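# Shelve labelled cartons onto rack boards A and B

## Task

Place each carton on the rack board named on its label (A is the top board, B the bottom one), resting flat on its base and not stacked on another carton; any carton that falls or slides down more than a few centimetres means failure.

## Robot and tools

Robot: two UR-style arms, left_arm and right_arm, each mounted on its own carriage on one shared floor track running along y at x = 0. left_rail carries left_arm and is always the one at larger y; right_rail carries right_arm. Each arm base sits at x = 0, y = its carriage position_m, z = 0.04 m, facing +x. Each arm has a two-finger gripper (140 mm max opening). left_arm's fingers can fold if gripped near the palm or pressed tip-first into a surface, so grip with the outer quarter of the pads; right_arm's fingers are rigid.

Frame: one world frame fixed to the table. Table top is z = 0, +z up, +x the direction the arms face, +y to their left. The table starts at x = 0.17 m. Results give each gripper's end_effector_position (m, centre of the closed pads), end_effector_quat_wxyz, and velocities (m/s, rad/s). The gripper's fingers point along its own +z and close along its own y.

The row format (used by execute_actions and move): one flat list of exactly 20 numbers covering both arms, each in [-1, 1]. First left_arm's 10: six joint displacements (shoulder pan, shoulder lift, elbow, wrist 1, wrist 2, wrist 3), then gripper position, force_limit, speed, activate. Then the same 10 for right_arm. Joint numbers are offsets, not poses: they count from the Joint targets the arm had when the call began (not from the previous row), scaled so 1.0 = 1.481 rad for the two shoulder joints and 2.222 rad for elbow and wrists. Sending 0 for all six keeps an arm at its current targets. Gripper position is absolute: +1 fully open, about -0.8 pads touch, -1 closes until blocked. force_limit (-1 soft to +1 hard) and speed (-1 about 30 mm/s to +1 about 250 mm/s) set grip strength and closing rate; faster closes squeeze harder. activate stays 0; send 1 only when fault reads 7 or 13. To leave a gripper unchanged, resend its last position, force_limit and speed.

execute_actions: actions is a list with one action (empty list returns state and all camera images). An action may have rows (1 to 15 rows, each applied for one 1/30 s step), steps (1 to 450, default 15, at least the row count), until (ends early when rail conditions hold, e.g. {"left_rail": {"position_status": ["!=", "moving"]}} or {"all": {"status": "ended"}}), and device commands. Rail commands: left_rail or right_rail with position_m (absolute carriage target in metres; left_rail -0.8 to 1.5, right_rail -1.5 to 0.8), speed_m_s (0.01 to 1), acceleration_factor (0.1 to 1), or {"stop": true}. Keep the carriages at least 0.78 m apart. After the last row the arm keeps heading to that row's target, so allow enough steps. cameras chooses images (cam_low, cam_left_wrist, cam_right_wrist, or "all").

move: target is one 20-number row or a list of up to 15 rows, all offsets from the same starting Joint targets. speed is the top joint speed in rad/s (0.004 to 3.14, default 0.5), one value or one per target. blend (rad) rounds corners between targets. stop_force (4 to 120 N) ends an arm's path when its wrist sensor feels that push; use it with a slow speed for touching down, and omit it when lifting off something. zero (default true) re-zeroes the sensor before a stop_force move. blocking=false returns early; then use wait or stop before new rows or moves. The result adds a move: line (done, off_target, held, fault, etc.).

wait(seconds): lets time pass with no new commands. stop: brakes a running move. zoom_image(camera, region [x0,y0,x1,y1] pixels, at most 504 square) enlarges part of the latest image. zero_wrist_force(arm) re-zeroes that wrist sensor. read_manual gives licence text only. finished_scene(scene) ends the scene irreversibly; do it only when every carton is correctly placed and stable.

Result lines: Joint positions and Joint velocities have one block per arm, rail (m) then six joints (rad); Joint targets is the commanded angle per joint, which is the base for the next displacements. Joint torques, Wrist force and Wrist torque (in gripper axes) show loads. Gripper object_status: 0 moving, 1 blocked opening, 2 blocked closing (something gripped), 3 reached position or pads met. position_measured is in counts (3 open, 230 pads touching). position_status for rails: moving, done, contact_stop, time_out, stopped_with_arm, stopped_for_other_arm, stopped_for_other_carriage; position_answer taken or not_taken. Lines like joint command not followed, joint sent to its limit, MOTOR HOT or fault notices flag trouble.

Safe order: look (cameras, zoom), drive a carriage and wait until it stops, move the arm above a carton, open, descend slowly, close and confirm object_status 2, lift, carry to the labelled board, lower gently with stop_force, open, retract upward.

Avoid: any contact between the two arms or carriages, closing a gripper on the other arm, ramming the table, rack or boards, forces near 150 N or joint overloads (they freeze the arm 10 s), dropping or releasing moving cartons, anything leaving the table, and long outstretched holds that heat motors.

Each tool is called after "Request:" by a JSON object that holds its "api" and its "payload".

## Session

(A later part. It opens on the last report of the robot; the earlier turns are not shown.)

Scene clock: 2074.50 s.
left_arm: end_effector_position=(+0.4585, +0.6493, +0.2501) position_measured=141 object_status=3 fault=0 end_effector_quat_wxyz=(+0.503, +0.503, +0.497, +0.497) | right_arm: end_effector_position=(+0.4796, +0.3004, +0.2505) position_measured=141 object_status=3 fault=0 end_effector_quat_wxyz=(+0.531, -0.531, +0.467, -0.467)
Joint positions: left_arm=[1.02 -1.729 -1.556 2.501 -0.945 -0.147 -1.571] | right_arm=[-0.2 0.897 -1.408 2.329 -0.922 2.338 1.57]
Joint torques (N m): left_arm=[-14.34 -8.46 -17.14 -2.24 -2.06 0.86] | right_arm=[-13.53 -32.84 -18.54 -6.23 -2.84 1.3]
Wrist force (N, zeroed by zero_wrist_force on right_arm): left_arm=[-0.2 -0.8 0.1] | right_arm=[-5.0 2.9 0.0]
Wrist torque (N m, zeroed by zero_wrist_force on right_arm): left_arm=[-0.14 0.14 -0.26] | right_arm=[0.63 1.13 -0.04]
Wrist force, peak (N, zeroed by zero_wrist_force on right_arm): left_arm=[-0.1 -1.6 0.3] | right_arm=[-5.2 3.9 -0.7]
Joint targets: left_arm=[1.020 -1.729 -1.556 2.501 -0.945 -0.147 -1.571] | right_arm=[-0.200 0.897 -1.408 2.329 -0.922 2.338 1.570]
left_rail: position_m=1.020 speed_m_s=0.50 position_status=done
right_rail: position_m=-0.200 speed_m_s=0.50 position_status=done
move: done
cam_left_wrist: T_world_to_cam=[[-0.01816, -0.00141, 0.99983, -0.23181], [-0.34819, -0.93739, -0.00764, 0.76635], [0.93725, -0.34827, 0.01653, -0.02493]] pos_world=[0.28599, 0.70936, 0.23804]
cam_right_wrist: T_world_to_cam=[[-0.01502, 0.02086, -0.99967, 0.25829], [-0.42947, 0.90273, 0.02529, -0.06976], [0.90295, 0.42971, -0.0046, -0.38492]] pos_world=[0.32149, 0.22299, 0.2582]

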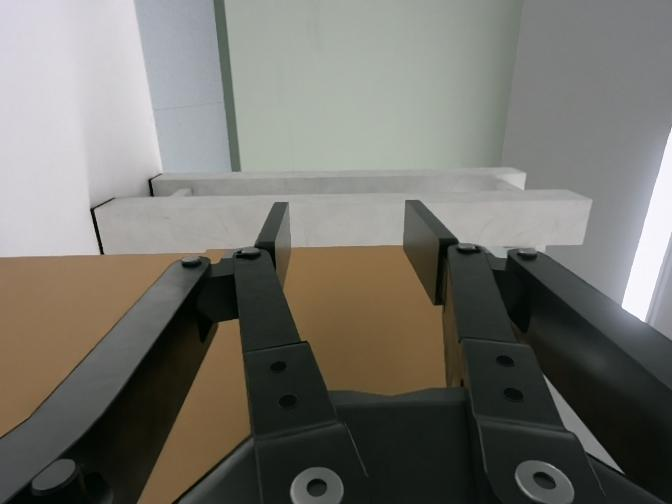

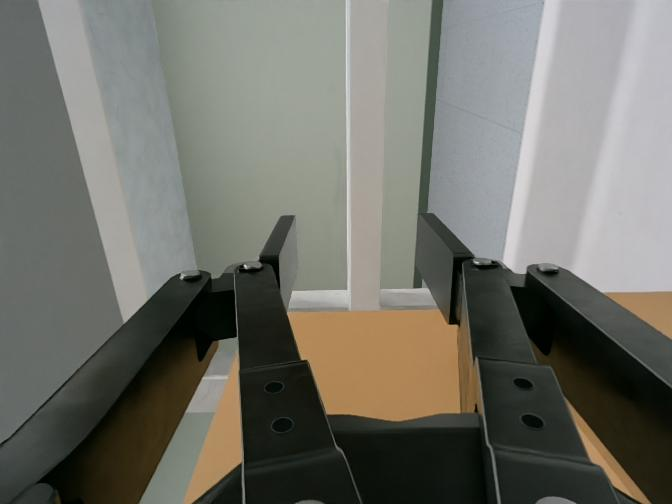

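Request:
{"api": "move", "payload": {"target": [[-0.02417,0.00223,-0.00161,0.00012,-0.02396,0,-0.1,-1,0,0,0.00273,-0.00797,0.00614,-0.00082,-0.00604,0,-0.1,-1,0,0],[-0.00147,0.05766,-0.04254,0.00411,-0.00883,0,-0.1,-1,0,0,0.059,0.04623,-0.04201,0.01119,0.03147,0,-0.1,-1,0,0]], "speed": [0.06, 0.035], "blend": [0, 0], "stop_force": 5, "cameras": ["cam_left_wrist", "cam_right_wrist"]}}

Scene clock: 2169.53 s.
left_arm: end_effector_position=(+0.4470, +0.6160, +0.2506) position_measured=141 object_status=3 fault=0 end_effector_quat_wxyz=(+0.498, +0.498, +0.502, +0.502) | right_arm: end_effector_position=(+0.4677, +0.3589, +0.2510) position_measured=141 object_status=3 fault=0 end_effector_quat_wxyz=(+0.535, -0.535, +0.462, -0.462)
Joint positions: left_arm=[1.02 -1.742 -1.498 2.437 -0.939 -0.178 -1.571] | right_arm=[-0.2 0.982 -1.341 2.238 -0.898 2.406 1.57]
Joint torques (N m): left_arm=[-16.2 -54.32 -23.87 -1.04 -1.04 0.95] | right_arm=[-14.64 -63.84 -19.36 -4.46 -2.8 1.06]
Wrist force (N, zeroed by zero_wrist_force on right_arm): left_arm=[0.6 -0.3 -0.4] | right_arm=[-4.4 2.8 -1.7]
Wrist torque (N m, zeroed by zero_wrist_force on right_arm): left_arm=[-0.06 0.20 -0.24] | right_arm=[0.67 1.15 0.05]
Wrist force, peak (N, zeroed by zero_wrist_force on right_arm): left_arm=[7.1 0.3 -1.1] | right_arm=[-5.5 3.1 -0.1]
Joint targets: left_arm=[1.020 -1.742 -1.498 2.437 -0.939 -0.178 -1.571] | right_arm=[-0.200 0.982 -1.341 2.238 -0.898 2.406 1.570]
left_rail: position_m=1.020 speed_m_s=0.50 position_status=done
right_rail: position_m=-0.200 speed_m_s=0.50 position_status=done
move: contact (left_arm, right_arm); path passed 1 of 2 targets; left_arm: the elbow is farthest, 0.030 rad from its target
cam_left_wrist: T_world_to_cam=[[-0.01813, -0.00173, 0.99983, -0.23238], [-0.33173, -0.94334, -0.00764, 0.7275], [0.9432, -0.33181, 0.01653, -0.0386]] pos_world=[0.27353, 0.67307, 0.23854]
cam_right_wrist: T_world_to_cam=[[-0.01552, 0.02064, -0.99967, 0.25778], [-0.44523, 0.89506, 0.02539, -0.11764], [0.89528, 0.44548, -0.0047, -0.40135]] pos_world=[0.31094, 0.27876, 0.2588]

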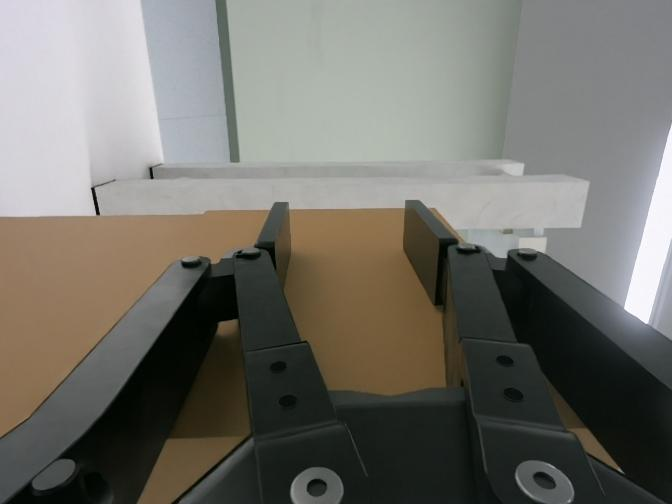

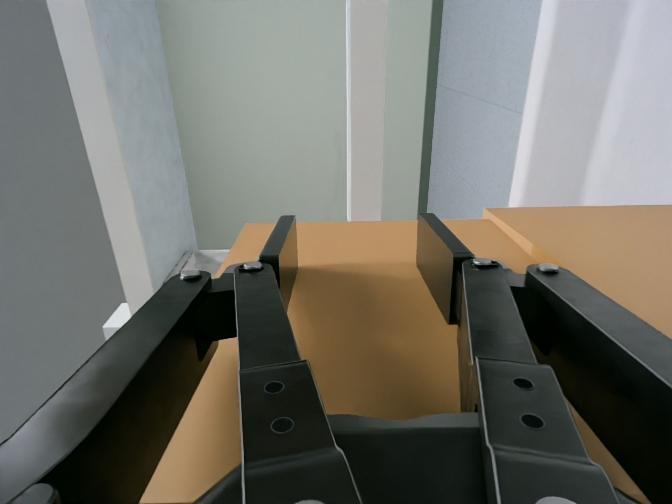

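Request:
{"api": "move", "payload": {"target": [0,0,0,0,0,0,-0.1,-1,0,0,0.0045,0.00564,-0.00501,0.00125,0.003,0,-0.1,-1,0,0], "speed": 0.012, "stop_force": 5}}

Scene clock: 2179.90 s.
left_arm: end_effector_position=(+0.4470, +0.6160, +0.2506) position_measured=141 object_status=3 fault=0 end_effector_quat_wxyz=(+0.498, +0.498, +0.502, +0.502) | right_arm: end_effector_position=(+0.4677, +0.3593, +0.2510) position_measured=141 object_status=3 fault=0 end_effector_quat_wxyz=(+0.535, -0.535, +0.462, -0.462)
Joint positions: left_arm=[1.02 -1.742 -1.498 2.437 -0.939 -0.178 -1.571] | right_arm=[-0.2 0.982 -1.341 2.238 -0.898 2.407 1.57]
Joint torques (N m): left_arm=[-15.17 -55.71 -39.7 -0.95 2.39 0.73] | right_arm=[-13.89 -64.67 -20.56 -5.1 -4.57 0.91]
Wrist force (N, zeroed by zero_wrist_force on right_arm): left_arm=[1.8 0.1 -1.4] | right_arm=[-1.7 2.5 -1.2]
Wrist torque (N m, zeroed by zero_wrist_force on right_arm): left_arm=[-0.03 0.24 -0.21] | right_arm=[0.75 1.28 0.04]
Wrist force, peak (N, zeroed by zero_wrist_force on right_arm): left_arm=[1.7 -0.9 -1.8] | right_arm=[-4.7 3.1 -1.7]
Joint targets: left_arm=[1.020 -1.742 -1.498 2.437 -0.939 -0.178 -1.571] | right_arm=[-0.200 0.982 -1.341 2.238 -0.898 2.407 1.570]
left_rail: position_m=1.020 speed_m_s=0.50 position_status=done
right_rail: position_m=-0.200 speed_m_s=0.50 position_status=done
move: contact (right_arm); right_arm: the elbow is farthest, 0.011 rad from its target

Request:
{"api": "zero_wrist_force", "payload": {"arm": "right_arm"}}

Request:
{"api": "move", "payload": {"target": [0.00221,0.00557,-0.00411,0.00041,0.00147,0,-0.1,-1,0,0,0.00423,0.0046,-0.00409,0.00102,0.00282,0,-0.1,-1,0,0], "speed": 0.02, "stop_force": 60, "zero": false}}

Wrist force sensor zeroed.

Scene clock: 2193.83 s.
left_arm: end_effector_position=(+0.4475, +0.6117, +0.2505) position_measured=141 object_status=3 fault=0 end_effector_quat_wxyz=(+0.498, +0.498, +0.502, +0.502) | right_arm: end_effector_position=(+0.4674, +0.3637, +0.2509) position_measured=141 object_status=3 fault=0 end_effector_quat_wxyz=(+0.535, -0.535, +0.462, -0.462)
Joint positions: left_arm=[1.02 -1.739 -1.49 2.429 -0.938 -0.175 -1.571] | right_arm=[-0.2 0.988 -1.335 2.229 -0.896 2.413 1.57]
Joint torques (N m): left_arm=[-37.23 -54.81 -53.34 -3.04 11.69 0.38] | right_arm=[14.94 -50.35 -34.3 -6.31 -29.1 0.95]
Wrist force (N, zeroed by zero_wrist_force on right_arm): left_arm=[60.3 -1.2 -7.2] | right_arm=[56.4 -18.1 -8.1]
Wrist torque (N m, zeroed by zero_wrist_force on right_arm): left_arm=[-0.05 1.86 -0.73] | right_arm=[0.13 1.06 0.27]
Wrist force, peak (N, zeroed by zero_wrist_force on right_arm): left_arm=[62.3 -1.0 -7.2] | right_arm=[61.3 -18.9 -8.7]
Joint targets: left_arm=[1.020 -1.739 -1.490 2.429 -0.938 -0.175 -1.571] | right_arm=[-0.200 0.988 -1.335 2.229 -0.896 2.413 1.570]
left_rail: position_m=1.020 speed_m_s=0.50 position_status=done
right_rail: position_m=-0.200 speed_m_s=0.50 position_status=done
move: contact (left_arm, right_arm)

Request:
{"api": "move", "payload": {"target": [0,-0.0682,-0.01847,0.06393,0,0,-0.1,-1,0,0,0,-0.05545,-0.01543,0.05239,0,0,-0.1,-1,0,0], "speed": 0.06, "cameras": ["cam_left_wrist", "cam_right_wrist"]}}

Scene clock: 2257.53 s.
left_arm: end_effector_position=(+0.4475, +0.6116, +0.3048) position_measured=141 object_status=3 fault=0 end_effector_quat_wxyz=(+0.498, +0.498, +0.502, +0.502) | right_arm: end_effector_position=(+0.4674, +0.3637, +0.3052) position_measured=141 object_status=3 fault=0 end_effector_quat_wxyz=(+0.535, -0.535, +0.462, -0.462)
Joint positions: left_arm=[1.02 -1.739 -1.591 2.388 -0.796 -0.176 -1.571] | right_arm=[-0.2 0.988 -1.417 2.195 -0.78 2.413 1.57]
Joint torques (N m): left_arm=[-26.44 -52.64 -79.19 -1.18 20.23 0.69] | right_arm=[36.84 -67.68 -63.56 -3.58 -10.66 0.98]
Wrist force (N, zeroed by zero_wrist_force on right_arm): left_arm=[56.9 -11.2 -3.7] | right_arm=[55.2 7.0 -2.0]
Wrist torque (N m, zeroed by zero_wrist_force on right_arm): left_arm=[0.23 1.79 -0.05] | right_arm=[0.19 0.97 0.47]
Wrist force, peak (N, zeroed by zero_wrist_force on right_arm): left_arm=[69.5 -12.5 -4.4] | right_arm=[68.2 7.4 -2.5]
Joint targets: left_arm=[1.020 -1.739 -1.591 2.387 -0.796 -0.175 -1.571] | right_arm=[-0.200 0.988 -1.417 2.195 -0.779 2.413 1.570]
left_rail: position_m=1.020 speed_m_s=0.50 position_status=done
right_rail: position_m=-0.200 speed_m_s=0.50 position_status=done
move: done
cam_left_wrist: T_world_to_cam=[[-0.01823, -0.00202, 0.99983, -0.28634], [-0.33112, -0.94355, -0.00794, 0.72386], [0.94341, -0.33121, 0.01653, -0.04183]] pos_world=[0.27393, 0.66857, 0.29274]
cam_right_wrist: T_world_to_cam=[[-0.01537, 0.02082, -0.99967, 0.31166], [-0.44475, 0.89529, 0.02549, -0.12378], [0.89552, 0.445, -0.0045, -0.40301]] pos_world=[0.31064, 0.28366, 0.3129]

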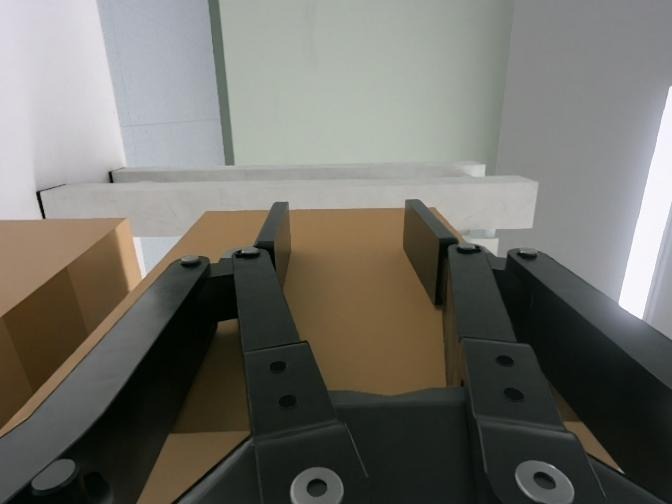

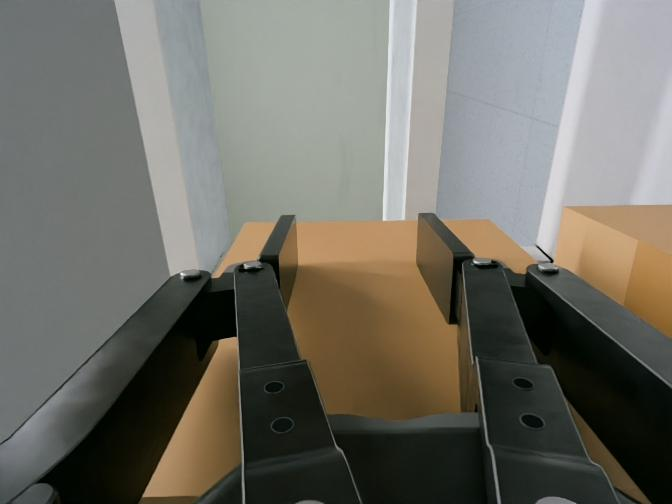

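Request:
{"api": "move", "payload": {"target": [[0.01036,0.02387,-0.03778,0.02187,0.00691,0,-0.1,-1,0,0,-0.03118,-0.05924,0.02411,0.01538,-0.02078,0,-0.1,-1,0,0],[0.0189,0.04848,-0.07598,0.04367,0.0126,0,-0.1,-1,0,0,-0.06748,-0.12187,0.04601,0.03522,-0.04498,0,-0.1,-1,0,0],[0.04045,0.08552,-0.11106,0.05406,0.02696,0,-0.1,-1,0,0,-0.12348,-0.17053,0.068,0.04567,-0.0823,0,-0.1,-1,0,0],[0.05893,0.12138,-0.14681,0.06591,0.03928,0,-0.1,-1,0,0,-0.18812,-0.22117,0.08803,0.05938,-0.12539,0,-0.1,-1,0,0],[0.10818,0.13223,-0.15561,0.06748,0.0721,0,-0.1,-1,0,0,-0.23567,-0.19636,0.07499,0.05589,-0.15707,0,-0.1,-1,0,0],[0.15629,0.14555,-0.16667,0.06966,0.10417,0,-0.1,-1,0,0,-0.27681,-0.16874,0.05942,0.05305,-0.1845,0,-0.1,-1,0,0],[0.20298,0.16115,-0.17992,0.07251,0.13529,0,-0.1,-1,0,0,-0.31229,-0.13893,0.04152,0.05108,-0.20815,0,-0.1,-1,0,0],[0.248,0.17881,-0.19529,0.07611,0.16529,0,-0.1,-1,0,0,-0.34286,-0.10758,0.02149,0.05022,-0.22852,0,-0.1,-1,0,0],[0.29096,0.19834,-0.2127,0.08051,0.19393,0,-0.1,-1,0,0,-0.36934,-0.07545,-0.00045,0.05074,-0.24617,0,-0.1,-1,0,0],[0.33185,0.21955,-0.23212,0.08578,0.22118,0,-0.1,-1,0,0,-0.39227,-0.0427,-0.0242,0.05266,-0.26145,0,-0.1,-1,0,0],[0.37057,0.24228,-0.25347,0.09198,0.24699,0,-0.1,-1,0,0,-0.41226,-0.00963,-0.04962,0.05604,-0.27477,0,-0.1,-1,0,0],[0.40045,0.26182,-0.27227,0.09776,0.2669,0,-0.1,-1,0,0,-0.42681,0.01736,-0.07149,0.05992,-0.28447,0,-0.1,-1,0,0]], "speed": [0.15,0.15,0.15,0.15,0.15,0.15,0.15,0.15,0.15,0.15,0.15,0.1], "blend": [0.01,0.01,0.01,0.02,0.01,0.01,0.01,0.01,0.01,0.01,0.01,0], "cameras": ["all"]}}

Scene clock: 2300.27 s.
left_arm: end_effector_position=(+0.7871, +0.4581, +0.3596) position_measured=141 object_status=3 fault=0 end_effector_quat_wxyz=(+0.498, +0.498, +0.502, +0.502) | right_arm: end_effector_position=(+0.8071, +0.2099, +0.3603) position_measured=141 object_status=3 fault=0 end_effector_quat_wxyz=(+0.535, -0.535, +0.462, -0.463)
Joint positions: left_arm=[1.02 -1.146 -1.203 1.783 -0.579 0.417 -1.571] | right_arm=[-0.2 0.356 -1.391 2.036 -0.646 1.781 1.57]
Joint torques (N m): left_arm=[-23.76 -50.48 -79.55 -2.38 28.01 0.63] | right_arm=[28.23 -53.93 -58.5 -3.39 -28.13 0.99]
Wrist force (N, zeroed by zero_wrist_force on right_arm): left_arm=[52.0 -5.4 -3.2] | right_arm=[50.5 12.6 -1.6]
Wrist torque (N m, zeroed by zero_wrist_force on right_arm): left_arm=[-0.02 1.75 -0.58] | right_arm=[-0.08 0.90 -0.52]
Wrist force, peak (N, zeroed by zero_wrist_force on right_arm): left_arm=[63.4 -9.5 -3.8] | right_arm=[62.2 9.1 -2.4]
Joint targets: left_arm=[1.020 -1.146 -1.203 1.783 -0.579 0.418 -1.571] | right_arm=[-0.200 0.356 -1.391 2.036 -0.646 1.781 1.570]
left_rail: position_m=1.020 speed_m_s=0.50 position_status=done
right_rail: position_m=-0.200 speed_m_s=0.50 position_status=done
move: done
cam_left_wrist: T_world_to_cam=[[-0.01791, -0.00203, 0.99984, -0.33554], [-0.33101, -0.94359, -0.00785, 0.69186], [0.94346, -0.33109, 0.01623, -0.41404]] pos_world=[0.61363, 0.51507, 0.34764]
cam_right_wrist: T_world_to_cam=[[-0.01497, 0.02024, -0.99968, 0.37498], [-0.44456, 0.89541, 0.02479, 0.16367], [0.89562, 0.44479, -0.0044, -0.63852]] pos_world=[0.65025, 0.12986, 0.368]

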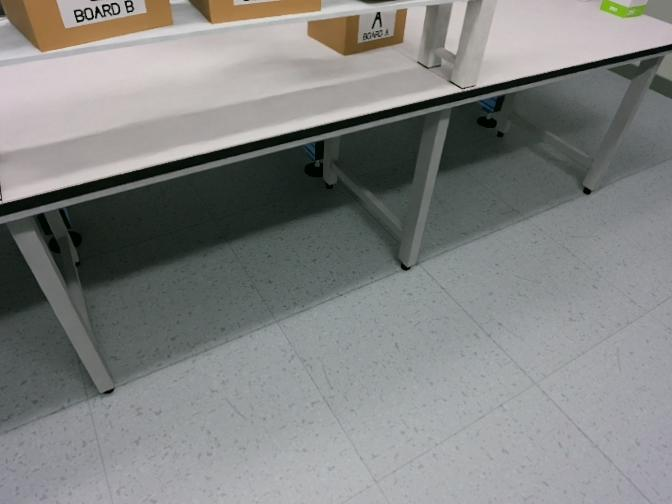

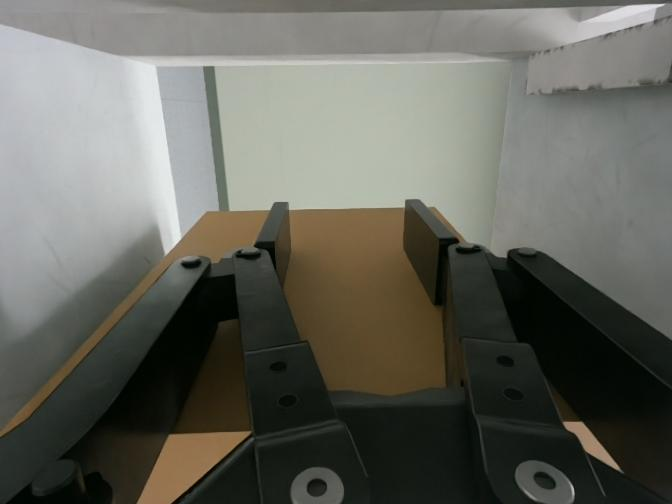

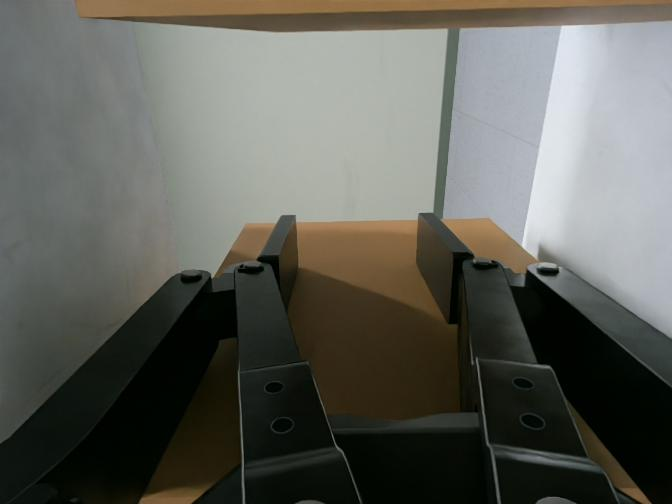

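Request:
{"api": "move", "payload": {"target": [0,0.01652,0.00837,-0.01937,0,0,-0.1,-1,0,0,0,0.01991,0.00924,-0.02252,0,0,-0.1,-1,0,0], "speed": 0.025, "stop_force": 8}}

Scene clock: 2310.70 s.
left_arm: end_effector_position=(+0.7873, +0.4581, +0.3366) position_measured=141 object_status=3 fault=0 end_effector_quat_wxyz=(+0.498, +0.498, +0.502, +0.502) | right_arm: end_effector_position=(+0.8073, +0.2099, +0.3365) position_measured=141 object_status=3 fault=0 end_effector_quat_wxyz=(+0.535, -0.535, +0.462, -0.463)
Joint positions: left_arm=[1.02 -1.146 -1.181 1.799 -0.617 0.418 -1.571] | right_arm=[-0.2 0.356 -1.364 2.055 -0.692 1.781 1.57]
Joint torques (N m): left_arm=[-31.89 -94.74 -77.97 -2.77 27.48 -0.11] | right_arm=[37.52 -76.17 -53.84 -2.52 -27.55 0.78]
Wrist force (N, zeroed by zero_wrist_force on right_arm): left_arm=[52.6 -3.8 -4.0] | right_arm=[51.3 5.4 -2.2]
Wrist torque (N m, zeroed by zero_wrist_force on right_arm): left_arm=[0.25 1.76 -0.43] | right_arm=[-0.81 0.96 -0.27]
Wrist force, peak (N, zeroed by zero_wrist_force on right_arm): left_arm=[54.1 2.1 -0.8] | right_arm=[52.0 13.0 -2.1]
Joint targets: left_arm=[1.020 -1.146 -1.181 1.799 -0.617 0.418 -1.571] | right_arm=[-0.200 0.356 -1.364 2.055 -0.692 1.781 1.570]
left_rail: position_m=1.020 speed_m_s=0.50 position_status=done
right_rail: position_m=-0.200 speed_m_s=0.50 position_status=done
move: contact (left_arm, right_arm)

Request:
{"api": "move", "payload": {"target": [0,0.00297,0.00151,-0.00349,0,0,-0.1,-1,0,0,0,0.00352,0.00164,-0.00399,0,0,-0.1,-1,0,0], "speed": 0.02, "stop_force": 15}}

Scene clock: 2321.20 s.
left_arm: end_effector_position=(+0.7873, +0.4580, +0.3355) position_measured=141 object_status=3 fault=0 end_effector_quat_wxyz=(+0.498, +0.498, +0.502, +0.502) | right_arm: end_effector_position=(+0.8073, +0.2099, +0.3353) position_measured=141 object_status=3 fault=0 end_effector_quat_wxyz=(+0.536, -0.535, +0.462, -0.463)
Joint positions: left_arm=[1.02 -1.146 -1.18 1.8 -0.62 0.418 -1.571] | right_arm=[-0.2 0.356 -1.362 2.056 -0.696 1.781 1.57]
Joint torques (N m): left_arm=[-40.44 -84.35 -72.33 -1.77 25.61 0.73] | right_arm=[39.05 -62.67 -46.7 -0.56 -27.32 0.57]
Wrist force (N, zeroed by zero_wrist_force on right_arm): left_arm=[55.3 7.3 0.4] | right_arm=[51.2 -7.8 -8.3]
Wrist torque (N m, zeroed by zero_wrist_force on right_arm): left_arm=[0.09 1.90 -0.63] | right_arm=[-0.90 0.84 -0.31]
Wrist force, peak (N, zeroed by zero_wrist_force on right_arm): left_arm=[57.8 17.5 1.8] | right_arm=[50.9 -13.1 -11.2]
Joint targets: left_arm=[1.020 -1.146 -1.180 1.800 -0.620 0.418 -1.571] | right_arm=[-0.200 0.356 -1.362 2.056 -0.696 1.781 1.570]
left_rail: position_m=1.020 speed_m_s=0.50 position_status=done
right_rail: position_m=-0.200 speed_m_s=0.50 position_status=done
move: contact (left_arm, right_arm)

Request:
{"api": "move", "payload": {"target": [[0.0066,-0.01386,0.01356,-0.00432,0.00432,0,-0.1,-1,0,0,-0.02081,-0.01043,0.00824,-0.00039,-0.01423,0,-0.1,-1,0,0],[-0.0336,-0.03604,0.03515,-0.01113,-0.02248,0,-0.1,-1,0,0,-0.00714,-0.04693,0.03827,-0.00608,-0.00512,0,-0.1,-1,0,0],[-0.0762,-0.05656,0.05465,-0.01695,-0.05087,0,-0.1,-1,0,0,0.00856,-0.08408,0.06688,-0.00994,0.00534,0,-0.1,-1,0,0],[-0.12094,-0.07523,0.07199,-0.02185,-0.08069,0,-0.1,-1,0,0,0.02704,-0.12165,0.09388,-0.0119,0.01766,0,-0.1,-1,0,0],[-0.16751,-0.09181,0.08707,-0.02587,-0.11173,0,-0.1,-1,0,0,0.04905,-0.15943,0.1191,-0.01194,0.03233,0,-0.1,-1,0,0],[-0.21562,-0.10612,0.09978,-0.02905,-0.1438,0,-0.1,-1,0,0,0.07538,-0.19721,0.14235,-0.01001,0.04988,0,-0.1,-1,0,0],[-0.26499,-0.11793,0.11006,-0.03146,-0.1767,0,-0.1,-1,0,0,0.10677,-0.23478,0.16346,-0.00607,0.0708,0,-0.1,-1,0,0],[-0.39775,-0.34263,0.28668,-0.05832,-0.27776,0,-0.1,-1,0,0,0.33865,-0.11172,0.10334,-0.02798,0.21279,0,-0.1,-1,0,0]], "speed": [0.04,0.12,0.15,0.15,0.15,0.15,0.15,0.3], "blend": [0,0.01,0.01,0.01,0.01,0.01,0.02,0], "cameras": ["all"]}}

Scene clock: 2405.10 s.
left_arm: end_effector_position=(+0.4555, +0.6611, +0.3202) position_measured=141 object_status=3 fault=0 end_effector_quat_wxyz=(+0.491, +0.491, +0.509, +0.509) | right_arm: end_effector_position=(+0.4927, +0.3068, +0.3200) position_measured=141 object_status=3 fault=0 end_effector_quat_wxyz=(+0.542, -0.542, +0.454, -0.455)
Joint positions: left_arm=[1.02 -1.735 -1.688 2.437 -0.749 -0.2 -1.571] | right_arm=[-0.2 0.857 -1.528 2.286 -0.758 2.253 1.57]
Joint torques (N m): left_arm=[-16.53 -42.58 -23.51 -1.9 -2.55 0.82] | right_arm=[11.76 -26.93 -39.47 -6.21 4.12 0.72]
Wrist force (N, zeroed by zero_wrist_force on right_arm): left_arm=[-0.5 -0.5 0.0] | right_arm=[-7.6 -3.0 4.4]
Wrist torque (N m, zeroed by zero_wrist_force on right_arm): left_arm=[-0.06 0.22 -0.28] | right_arm=[-0.88 0.86 -0.07]
Wrist force, peak (N, zeroed by zero_wrist_force on right_arm): left_arm=[56.9 7.6 0.1] | right_arm=[51.6 -7.0 -8.3]
Joint targets: left_arm=[1.020 -1.735 -1.688 2.437 -0.749 -0.200 -1.571] | right_arm=[-0.200 0.857 -1.528 2.286 -0.758 2.253 1.570]
left_rail: position_m=1.020 speed_m_s=0.50 position_status=done
right_rail: position_m=-0.200 speed_m_s=0.50 position_status=done
move: done
cam_left_wrist: T_world_to_cam=[[-0.01804, -0.00184, 0.99984, -0.30172], [-0.30445, -0.9525, -0.00724, 0.7669], [0.95236, -0.30453, 0.01663, -0.05497]] pos_world=[0.28039, 0.71318, 0.30814]
cam_right_wrist: T_world_to_cam=[[-0.01665, 0.01933, -0.99967, 0.32912], [-0.47013, 0.88224, 0.02489, -0.04524], [0.88244, 0.4704, -0.0056, -0.40122]] pos_world=[0.33827, 0.22228, 0.32789]

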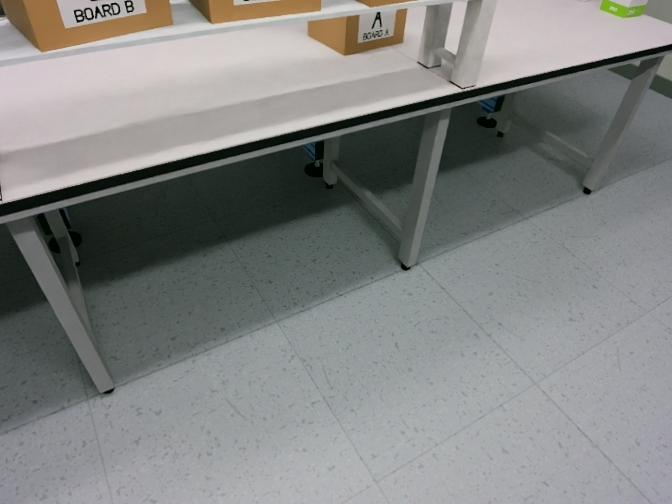

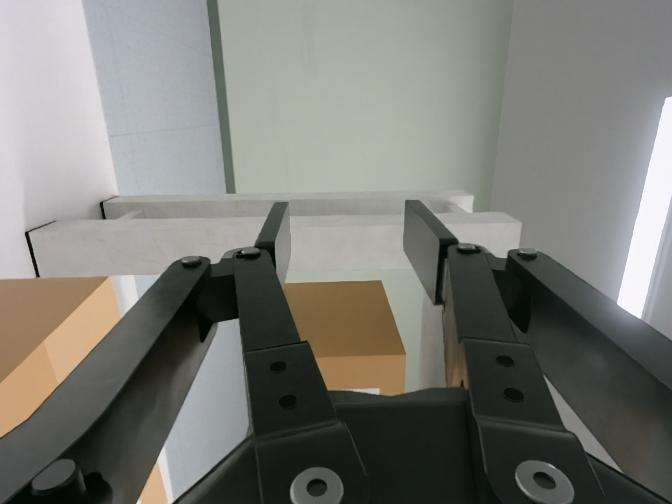

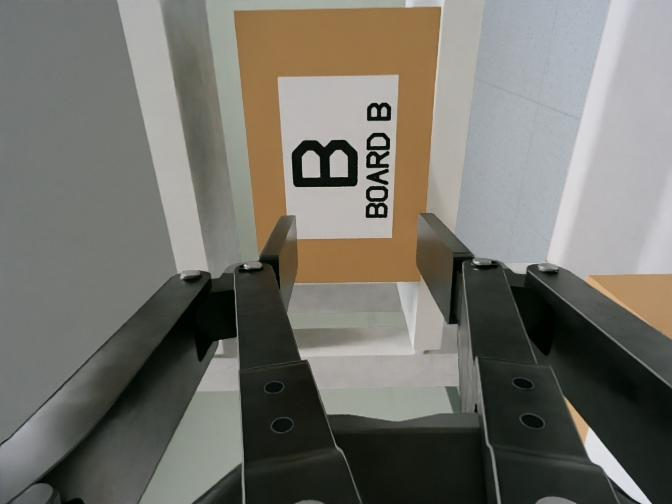

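Request:
{"api": "zoom_image", "payload": {"camera": "cam_left_wrist", "region": [0, 250, 200, 504]}}

Request:
{"api": "zoom_image", "payload": {"camera": "cam_right_wrist", "region": [540, 250, 672, 504]}}

Scaled by 1.984.

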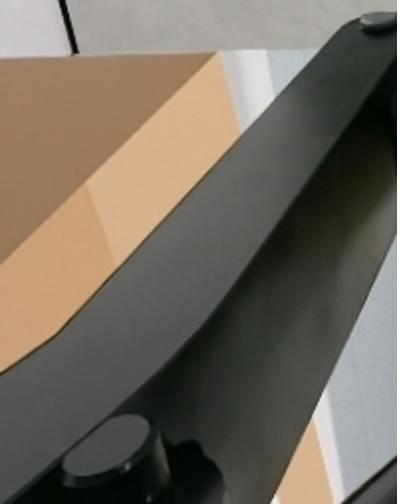

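Scaled by 1.984.

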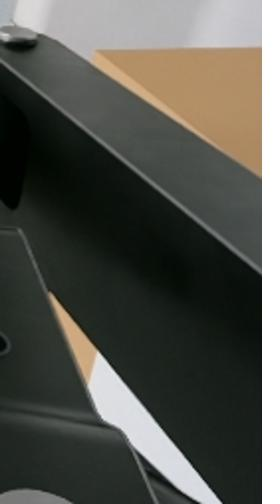

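Request:
{"api": "move", "payload": {"target": [[-0.0008,0.17982,0.03315,-0.15301,-0.00838,0,-0.1,-1,0,0,-0.0142,0.13724,0.03865,-0.13013,-0.01732,0,-0.1,-1,0,0],[-0.0008,0.36929,0.04396,-0.2901,-0.00838,0,-0.1,-1,0,0,-0.0142,0.2924,0.0478,-0.24269,-0.01732,0,-0.1,-1,0,0]], "speed": [0.25, 0.25], "blend": [0.01, 0], "stop_force": 25, "cameras": ["cam_left_wrist", "cam_right_wrist"]}}

Scene clock: 2452.20 s.
left_arm: end_effector_position=(+0.4533, +0.6581, +0.0951) position_measured=141 object_status=3 fault=0 end_effector_quat_wxyz=(+0.487, +0.486, +0.513, +0.513) | right_arm: end_effector_position=(+0.4967, +0.3046, +0.0950) position_measured=141 object_status=3 fault=0 end_effector_quat_wxyz=(+0.545, -0.546, +0.450, -0.450)
Joint positions: left_arm=[1.02 -1.736 -1.141 2.535 -1.394 -0.218 -1.571] | right_arm=[-0.2 0.836 -1.095 2.392 -1.297 2.215 1.57]
Joint torques (N m): left_arm=[-13.7 -26.44 2.44 -1.3 -2.5 0.15] | right_arm=[-13.83 -43.66 -4.81 -6.52 -2.98 0.69]
Wrist force (N, zeroed by zero_wrist_force on right_arm): left_arm=[-0.4 -0.4 0.3] | right_arm=[-7.2 -3.0 4.4]
Wrist torque (N m, zeroed by zero_wrist_force on right_arm): left_arm=[-0.04 0.19 -0.26] | right_arm=[-0.86 0.77 -0.02]
Wrist force, peak (N, zeroed by zero_wrist_force on right_arm): left_arm=[-0.3 -1.3 0.0] | right_arm=[-8.3 -2.7 4.6]
Joint targets: left_arm=[1.020 -1.736 -1.141 2.535 -1.394 -0.218 -1.571] | right_arm=[-0.200 0.836 -1.095 2.392 -1.297 2.215 1.570]
left_rail: position_m=1.020 speed_m_s=0.50 position_status=done
right_rail: position_m=-0.200 speed_m_s=0.50 position_status=done
move: done
cam_left_wrist: T_world_to_cam=[[-0.01807, -0.00234, 0.99983, -0.07636], [-0.2878, -0.95766, -0.00744, 0.75758], [0.95752, -0.28788, 0.01663, -0.06337]] pos_world=[0.27733, 0.70709, 0.08304]
cam_right_wrist: T_world_to_cam=[[-0.01703, 0.0189, -0.99968, 0.1046], [-0.4855, 0.87389, 0.02479, -0.02566], [0.87407, 0.48576, -0.0057, -0.40557]] pos_world=[0.34382, 0.21745, 0.10289]

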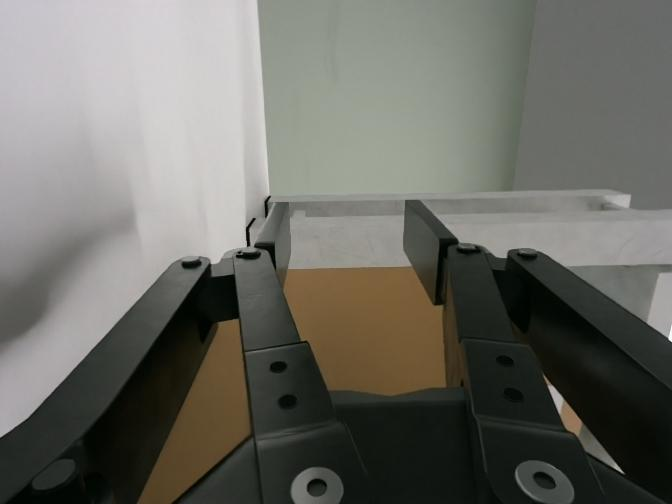

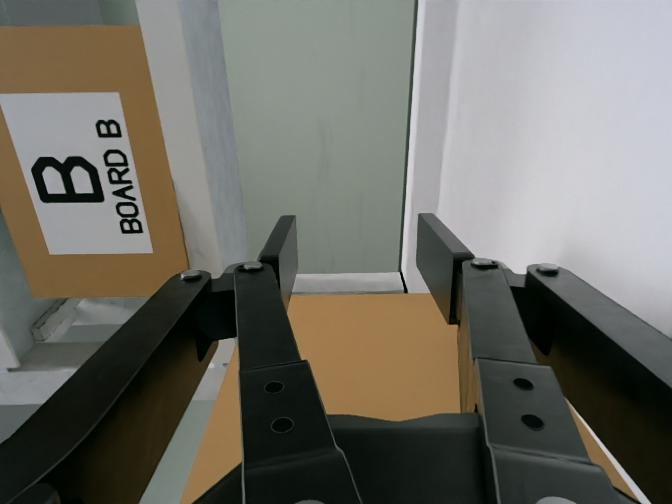

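Request:
{"api": "move", "payload": {"target": [0.02753,0.02492,-0.05247,0.03586,0.01835,0,-0.1,-1,0,0,0.06328,0.02674,-0.04795,0.03013,0.04218,0,-0.1,-1,0,0], "speed": 0.035, "stop_force": 5}}

Scene clock: 2461.13 s.
left_arm: end_effector_position=(+0.4587, +0.6106, +0.0949) position_measured=141 object_status=3 fault=0 end_effector_quat_wxyz=(+0.487, +0.486, +0.513, +0.513) | right_arm: end_effector_position=(+0.4916, +0.3530, +0.0948) position_measured=141 object_status=3 fault=0 end_effector_quat_wxyz=(+0.545, -0.546, +0.450, -0.450)
Joint positions: left_arm=[1.02 -1.703 -1.111 2.441 -1.33 -0.186 -1.571] | right_arm=[-0.2 0.913 -1.062 2.305 -1.243 2.291 1.57]
Joint torques (N m): left_arm=[-17.27 -73.99 -0.84 -0.84 -1.76 0.59] | right_arm=[-10.78 -72.71 -6.21 -6.06 -3.59 0.63]
Wrist force (N, zeroed by zero_wrist_force on right_arm): left_arm=[-0.5 -0.5 0.3] | right_arm=[-6.6 -4.5 5.7]
Wrist torque (N m, zeroed by zero_wrist_force on right_arm): left_arm=[-0.07 0.22 -0.27] | right_arm=[-0.91 1.21 -0.05]
Wrist force, peak (N, zeroed by zero_wrist_force on right_arm): left_arm=[7.3 -2.6 -2.3] | right_arm=[-6.8 -5.0 5.9]
Joint targets: left_arm=[1.020 -1.703 -1.111 2.441 -1.330 -0.186 -1.571] | right_arm=[-0.200 0.913 -1.062 2.305 -1.243 2.291 1.570]
left_rail: position_m=1.020 speed_m_s=0.50 position_status=done
right_rail: position_m=-0.200 speed_m_s=0.50 position_status=done
move: contact (left_arm, right_arm); left_arm: the elbow is farthest, 0.023 rad from its target; right_arm: the elbow is farthest, 0.020 rad from its target

Request:
{"api": "zero_wrist_force", "payload": {"arm": "right_arm"}}

Request:
{"api": "move", "payload": {"target": [0.00292,0.0029,-0.00612,0.00419,0.00195,0,-0.1,-1,0,0,0.0069,0.00315,-0.00564,0.00355,0.0046,0,-0.1,-1,0,0], "speed": 0.02, "stop_force": 60, "zero": false}}

Wrist force sensor zeroed.

Scene clock: 2481.27 s.
left_arm: end_effector_position=(+0.4595, +0.6055, +0.0950) position_measured=141 object_status=3 fault=0 end_effector_quat_wxyz=(+0.486, +0.486, +0.513, +0.513) | right_arm: end_effector_position=(+0.4909, +0.3583, +0.0949) position_measured=141 object_status=3 fault=0 end_effector_quat_wxyz=(+0.545, -0.546, +0.450, -0.450)
Joint positions: left_arm=[1.02 -1.7 -1.108 2.431 -1.323 -0.183 -1.571] | right_arm=[-0.2 0.921 -1.059 2.296 -1.236 2.3 1.57]
Joint torques (N m): left_arm=[-39.93 -85.74 -41.3 -8.68 11.2 0.44] | right_arm=[17.91 -67.5 -27.04 -7.08 -31.3 0.65]
Wrist force (N, zeroed by zero_wrist_force on right_arm): left_arm=[56.4 -8.6 -1.8] | right_arm=[57.7 -15.4 -7.3]
Wrist torque (N m, zeroed by zero_wrist_force on right_arm): left_arm=[0.23 1.85 -0.52] | right_arm=[0.51 1.14 0.44]
Wrist force, peak (N, zeroed by zero_wrist_force on right_arm): left_arm=[63.2 -8.0 -5.4] | right_arm=[64.0 -14.6 -9.5]
Joint targets: left_arm=[1.020 -1.700 -1.108 2.431 -1.323 -0.183 -1.571] | right_arm=[-0.200 0.921 -1.059 2.296 -1.236 2.300 1.570]
left_rail: position_m=1.020 speed_m_s=0.50 position_status=done
right_rail: position_m=-0.200 speed_m_s=0.50 position_status=done
move: contact (left_arm, right_arm)

Request:
{"api": "move", "payload": {"target": [0,-0.0843,-0.00212,0.05831,0,0,-0.1,-1,0,0,0,-0.07145,-0.00183,0.04945,0,0,-0.1,-1,0,0], "speed": 0.06}}

Scene clock: 2566.00 s.
left_arm: end_effector_position=(+0.4595, +0.6055, +0.1475) position_measured=141 object_status=3 fault=0 end_effector_quat_wxyz=(+0.486, +0.486, +0.513, +0.513) | right_arm: end_effector_position=(+0.4909, +0.3583, +0.1473) position_measured=141 object_status=3 fault=0 end_effector_quat_wxyz=(+0.545, -0.546, +0.450, -0.450)
Joint positions: left_arm=[1.02 -1.7 -1.232 2.426 -1.193 -0.183 -1.571] | right_arm=[-0.2 0.92 -1.164 2.291 -1.127 2.3 1.57]
Joint torques (N m): left_arm=[-21.77 -78.66 -67.23 -1.36 20.59 0.5] | right_arm=[39.48 -77.05 -52.43 -2.91 -16.74 0.93]
Wrist force (N, zeroed by zero_wrist_force on right_arm): left_arm=[54.5 -12.5 -3.9] | right_arm=[54.0 7.4 -2.7]
Wrist torque (N m, zeroed by zero_wrist_force on right_arm): left_arm=[0.16 1.84 0.10] | right_arm=[0.33 1.16 0.59]
Wrist force, peak (N, zeroed by zero_wrist_force on right_arm): left_arm=[66.7 -12.2 -4.2] | right_arm=[65.8 6.6 -2.9]
Joint targets: left_arm=[1.020 -1.700 -1.233 2.426 -1.193 -0.183 -1.571] | right_arm=[-0.200 0.921 -1.165 2.291 -1.126 2.300 1.570]
left_rail: position_m=1.020 speed_m_s=0.50 position_status=done
right_rail: position_m=-0.200 speed_m_s=0.50 position_status=done
move: done

Request:
{"api": "move", "payload": {"target": [[0,-0.07905,-0.00746,0.06015,0,0,-0.1,-1,0,0,0,-0.06718,-0.0065,0.05128,0,0,-0.1,-1,0,0],[0.00793,-0.14349,-0.04473,0.14037,0.00528,0,-0.1,-1,0,0,-0.02377,-0.16811,-0.00211,0.11416,-0.01585,0,-0.1,-1,0,0],[0.01501,-0.1881,-0.0873,0.21266,0.01,0,-0.1,-1,0,0,-0.04974,-0.26223,-0.00678,0.18156,-0.03315,0,-0.1,-1,0,0],[0.02135,-0.21549,-0.13484,0.27847,0.01423,0,-0.1,-1,0,0,-0.07829,-0.34738,-0.01989,0.25143,-0.05218,0,-0.1,-1,0,0],[0.02706,-0.22829,-0.18706,0.33922,0.01804,0,-0.1,-1,0,0,-0.10981,-0.42136,-0.04083,0.32168,-0.07319,0,-0.1,-1,0,0],[0.03225,-0.22914,-0.24365,0.39638,0.02149,0,-0.1,-1,0,0,-0.14469,-0.48202,-0.06899,0.39026,-0.09644,0,-0.1,-1,0,0],[0.03702,-0.22063,-0.30432,0.45138,0.02467,0,-0.1,-1,0,0,-0.1833,-0.52716,-0.10374,0.4551,-0.12218,0,-0.1,-1,0,0]], "speed": [0.12,0.2,0.2,0.2,0.2,0.2,0.2], "blend": [0.01,0.01,0.01,0.01,0.01,0.01,0], "cameras": ["cam_left_wrist", "cam_right_wrist"]}}

Scene clock: 2596.27 s.
left_arm: end_effector_position=(+0.4716, +0.4588, +0.6052) position_measured=141 object_status=3 fault=0 end_effector_quat_wxyz=(+0.487, +0.486, +0.513, +0.513) | right_arm: end_effector_position=(+0.5028, +0.2113, +0.6050) position_measured=141 object_status=3 fault=0 end_effector_quat_wxyz=(+0.545, -0.546, +0.450, -0.450)
Joint positions: left_arm=[1.02 -1.645 -1.559 1.75 -0.19 -0.128 -1.571] | right_arm=[-0.2 0.649 -1.945 2.061 -0.115 2.028 1.57]
Joint torques (N m): left_arm=[-9.7 -12.54 -79.7 -1.69 30.74 0.45] | right_arm=[15.98 -18.84 -61.26 -2.87 -31.33 1.09]
Wrist force (N, zeroed by zero_wrist_force on right_arm): left_arm=[58.3 -11.4 -3.9] | right_arm=[57.6 7.5 -3.1]
Wrist torque (N m, zeroed by zero_wrist_force on right_arm): left_arm=[0.19 1.77 0.17] | right_arm=[0.38 1.11 0.34]
Wrist force, peak (N, zeroed by zero_wrist_force on right_arm): left_arm=[71.2 -6.7 -5.0] | right_arm=[70.6 12.9 -2.7]
Joint targets: left_arm=[1.020 -1.645 -1.559 1.750 -0.190 -0.128 -1.571] | right_arm=[-0.200 0.649 -1.945 2.061 -0.115 2.028 1.570]
left_rail: position_m=1.020 speed_m_s=0.50 position_status=done
right_rail: position_m=-0.200 speed_m_s=0.50 position_status=done
move: done
cam_left_wrist: T_world_to_cam=[[-0.01806, -0.00267, 0.99983, -0.58644], [-0.28709, -0.95787, -0.00774, 0.57577], [0.95773, -0.28718, 0.01653, -0.14715]] pos_world=[0.29563, 0.50769, 0.59324]
cam_right_wrist: T_world_to_cam=[[-0.01707, 0.019, -0.99967, 0.6163], [-0.4851, 0.8741, 0.02489, 0.04592], [0.87429, 0.48537, -0.0057, -0.36261]] pos_world=[0.34982, 0.12415, 0.61289]

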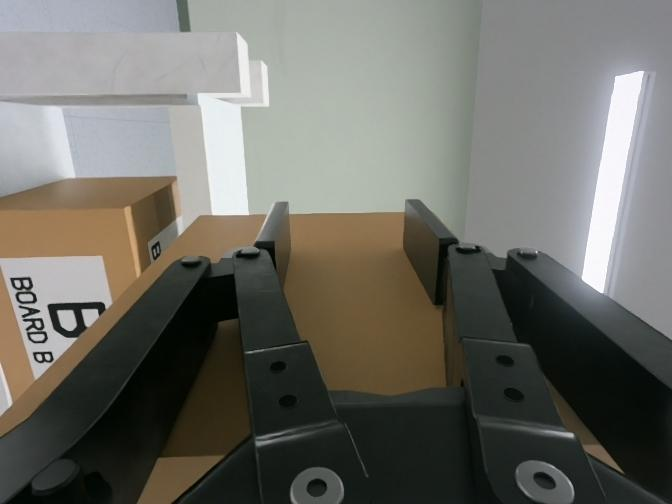

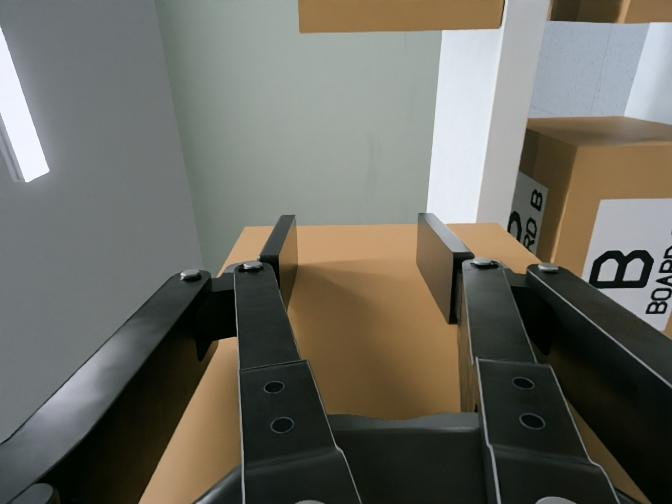

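Request:
{"api": "move", "payload": {"target": [[0.04562,0.01114,-0.00761,0.00019,0.03041,0,-0.1,-1,0,0,-0.04265,0.02542,-0.01054,-0.0064,-0.02842,0,-0.1,-1,0,0],[0.09032,0.02488,-0.01715,0.00057,0.0602,0,-0.1,-1,0,0,-0.07952,0.05373,-0.02309,-0.01272,-0.053,0,-0.1,-1,0,0],[0.13386,0.04103,-0.0286,0.00125,0.08922,0,-0.1,-1,0,0,-0.1113,0.0844,-0.03757,-0.01868,-0.07419,0,-0.1,-1,0,0],[0.176,0.0594,-0.04195,0.00236,0.1173,0,-0.1,-1,0,0,-0.1387,0.11688,-0.05393,-0.02397,-0.09244,0,-0.1,-1,0,0],[0.21644,0.07978,-0.0572,0.00402,0.14426,0,-0.1,-1,0,0,-0.16245,0.15049,-0.07209,-0.02821,-0.10828,0,-0.1,-1,0,0],[0.25512,0.10203,-0.07435,0.00635,0.17004,0,-0.1,-1,0,0,-0.18305,0.18512,-0.09203,-0.03135,-0.12201,0,-0.1,-1,0,0],[0.29194,0.12598,-0.09342,0.00946,0.19458,0,-0.1,-1,0,0,-0.20105,0.2205,-0.1137,-0.03327,-0.134,0,-0.1,-1,0,0],[0.32678,0.15147,-0.11444,0.01348,0.2178,0,-0.1,-1,0,0,-0.217,0.25637,-0.13706,-0.03382,-0.14463,0,-0.1,-1,0,0]], "speed": [0.12,0.15,0.15,0.15,0.15,0.15,0.15,0.1], "blend": [0.01,0.01,0.01,0.01,0.01,0.01,0.01,0], "cameras": ["all"]}}

Scene clock: 2618.03 s.
left_arm: end_effector_position=(+0.7815, +0.4590, +0.6052) position_measured=141 object_status=3 fault=0 end_effector_quat_wxyz=(+0.486, +0.486, +0.513, +0.513) | right_arm: end_effector_position=(+0.8125, +0.2113, +0.6051) position_measured=141 object_status=3 fault=0 end_effector_quat_wxyz=(+0.545, -0.546, +0.450, -0.450)
Joint positions: left_arm=[1.02 -1.161 -1.335 1.496 -0.16 0.356 -1.571] | right_arm=[-0.2 0.328 -1.566 1.757 -0.19 1.707 1.57]
Joint torques (N m): left_arm=[-25.3 -40.1 -76.8 -2.37 26.73 0.57] | right_arm=[27.56 -44.21 -61.9 -13.88 -27.43 0.78]
Wrist force (N, zeroed by zero_wrist_force on right_arm): left_arm=[49.9 -8.3 -3.3] | right_arm=[50.2 11.7 -2.6]
Wrist torque (N m, zeroed by zero_wrist_force on right_arm): left_arm=[-0.16 1.68 -0.19] | right_arm=[0.06 0.83 -0.30]
Wrist force, peak (N, zeroed by zero_wrist_force on right_arm): left_arm=[62.3 -12.3 -4.2] | right_arm=[62.3 7.9 -3.4]
Joint targets: left_arm=[1.020 -1.161 -1.335 1.496 -0.160 0.356 -1.571] | right_arm=[-0.200 0.328 -1.566 1.756 -0.190 1.707 1.570]
left_rail: position_m=1.020 speed_m_s=0.50 position_status=done
right_rail: position_m=-0.200 speed_m_s=0.50 position_status=done
move: done
cam_left_wrist: T_world_to_cam=[[-0.01796, -0.0027, 0.99984, -0.58089], [-0.287, -0.9579, -0.00775, 0.66476], [0.95776, -0.28709, 0.01643, -0.44383]] pos_world=[0.60543, 0.50779, 0.59324]
cam_right_wrist: T_world_to_cam=[[-0.01711, 0.01909, -0.99967, 0.6217], [-0.48498, 0.87417, 0.025, 0.196], [0.87436, 0.48525, -0.0057, -0.6334]] pos_world=[0.65952, 0.12415, 0.61299]

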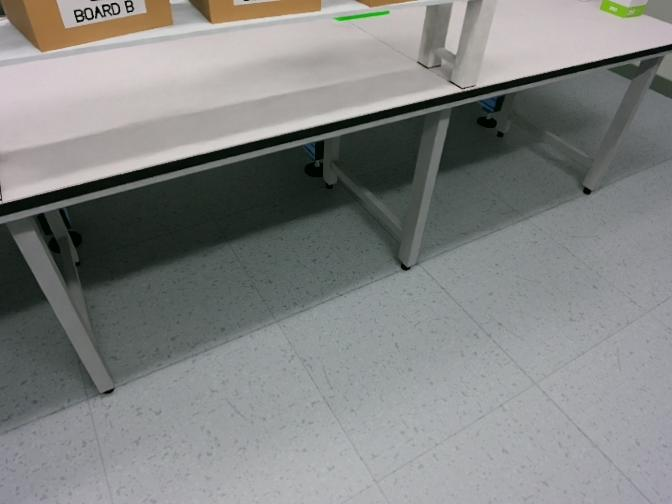

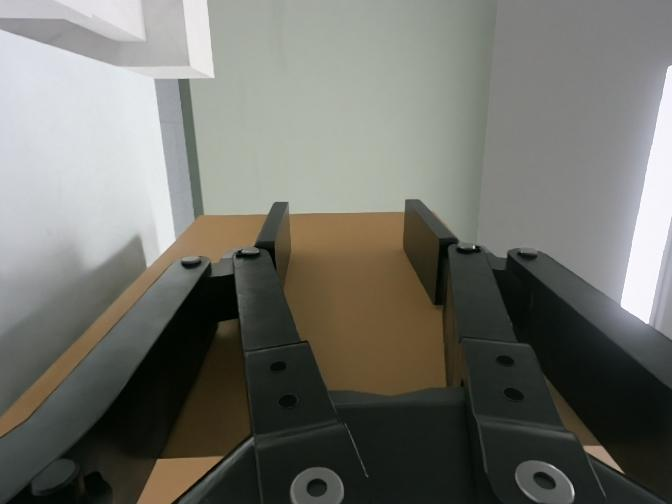

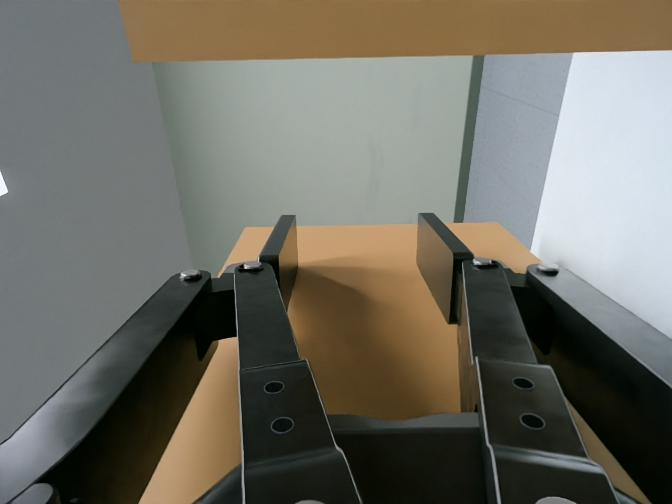

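Request:
{"api": "zoom_image", "payload": {"camera": "cam_low", "region": [250, 0, 672, 100]}}

Scaled by 1.194.

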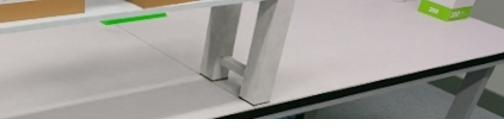

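Request:
{"api": "move", "payload": {"target": [0,0.00661,0.0209,-0.02531,0,0,-0.1,-1,0,0,0,0.00786,0.02132,-0.02656,0,0,-0.1,-1,0,0], "speed": 0.025, "stop_force": 8}}

Scene clock: 2634.67 s.
left_arm: end_effector_position=(+0.7816, +0.4590, +0.5788) position_measured=141 object_status=3 fault=0 end_effector_quat_wxyz=(+0.486, +0.486, +0.513, +0.513) | right_arm: end_effector_position=(+0.8126, +0.2112, +0.5789) position_measured=141 object_status=3 fault=0 end_effector_quat_wxyz=(+0.545, -0.546, +0.450, -0.450)
Joint positions: left_arm=[1.02 -1.161 -1.327 1.533 -0.205 0.356 -1.571] | right_arm=[-0.2 0.328 -1.556 1.794 -0.238 1.707 1.57]
Joint torques (N m): left_arm=[-25.19 -78.36 -75.21 -2.29 26.37 0.47] | right_arm=[33.33 -65.22 -59.88 -2.45 -26.33 0.73]
Wrist force (N, zeroed by zero_wrist_force on right_arm): left_arm=[50.0 -5.5 -3.8] | right_arm=[50.8 8.2 -3.5]
Wrist torque (N m, zeroed by zero_wrist_force on right_arm): left_arm=[0.11 1.62 -0.52] | right_arm=[-0.33 0.88 -0.51]
Wrist force, peak (N, zeroed by zero_wrist_force on right_arm): left_arm=[52.1 -8.1 -3.7] | right_arm=[52.3 12.4 -2.7]
Joint targets: left_arm=[1.020 -1.161 -1.327 1.533 -0.205 0.356 -1.571] | right_arm=[-0.200 0.328 -1.556 1.794 -0.238 1.707 1.570]
left_rail: position_m=1.020 speed_m_s=0.50 position_status=done
right_rail: position_m=-0.200 speed_m_s=0.50 position_status=done
move: contact (left_arm, right_arm); left_arm: the wrist 1 is farthest, 0.011 rad from its target; right_arm: the wrist 1 is farthest, 0.011 rad from its target

Request:
{"api": "move", "payload": {"target": [0,0.00102,0.00324,-0.00392,0,0,-0.1,-1,0,0,0,0.00122,0.0033,-0.00412,0,0,-0.1,-1,0,0], "speed": 0.02, "stop_force": 15}}

Scene clock: 2641.87 s.
left_arm: end_effector_position=(+0.7816, +0.4591, +0.5776) position_measured=141 object_status=3 fault=0 end_effector_quat_wxyz=(+0.487, +0.486, +0.513, +0.513) | right_arm: end_effector_position=(+0.8125, +0.2112, +0.5770) position_measured=141 object_status=3 fault=0 end_effector_quat_wxyz=(+0.546, -0.545, +0.450, -0.450)
Joint positions: left_arm=[1.02 -1.161 -1.327 1.535 -0.208 0.356 -1.571] | right_arm=[-0.2 0.328 -1.556 1.797 -0.242 1.707 1.57]
Joint torques (N m): left_arm=[-35.02 -68.06 -66.29 -1.69 26.08 0.29] | right_arm=[31.58 -49.36 -49.21 0.01 -25.99 0.79]
Wrist force (N, zeroed by zero_wrist_force on right_arm): left_arm=[50.9 6.7 -2.4] | right_arm=[50.3 -5.8 -10.6]
Wrist torque (N m, zeroed by zero_wrist_force on right_arm): left_arm=[0.00 1.73 -0.54] | right_arm=[-0.59 0.73 -0.38]
Wrist force, peak (N, zeroed by zero_wrist_force on right_arm): left_arm=[51.7 16.8 2.2] | right_arm=[50.1 -11.2 -12.4]
Joint targets: left_arm=[1.020 -1.161 -1.327 1.535 -0.208 0.356 -1.571] | right_arm=[-0.200 0.328 -1.556 1.797 -0.242 1.707 1.570]
left_rail: position_m=1.020 speed_m_s=0.50 position_status=done
right_rail: position_m=-0.200 speed_m_s=0.50 position_status=done
move: contact (left_arm, right_arm)


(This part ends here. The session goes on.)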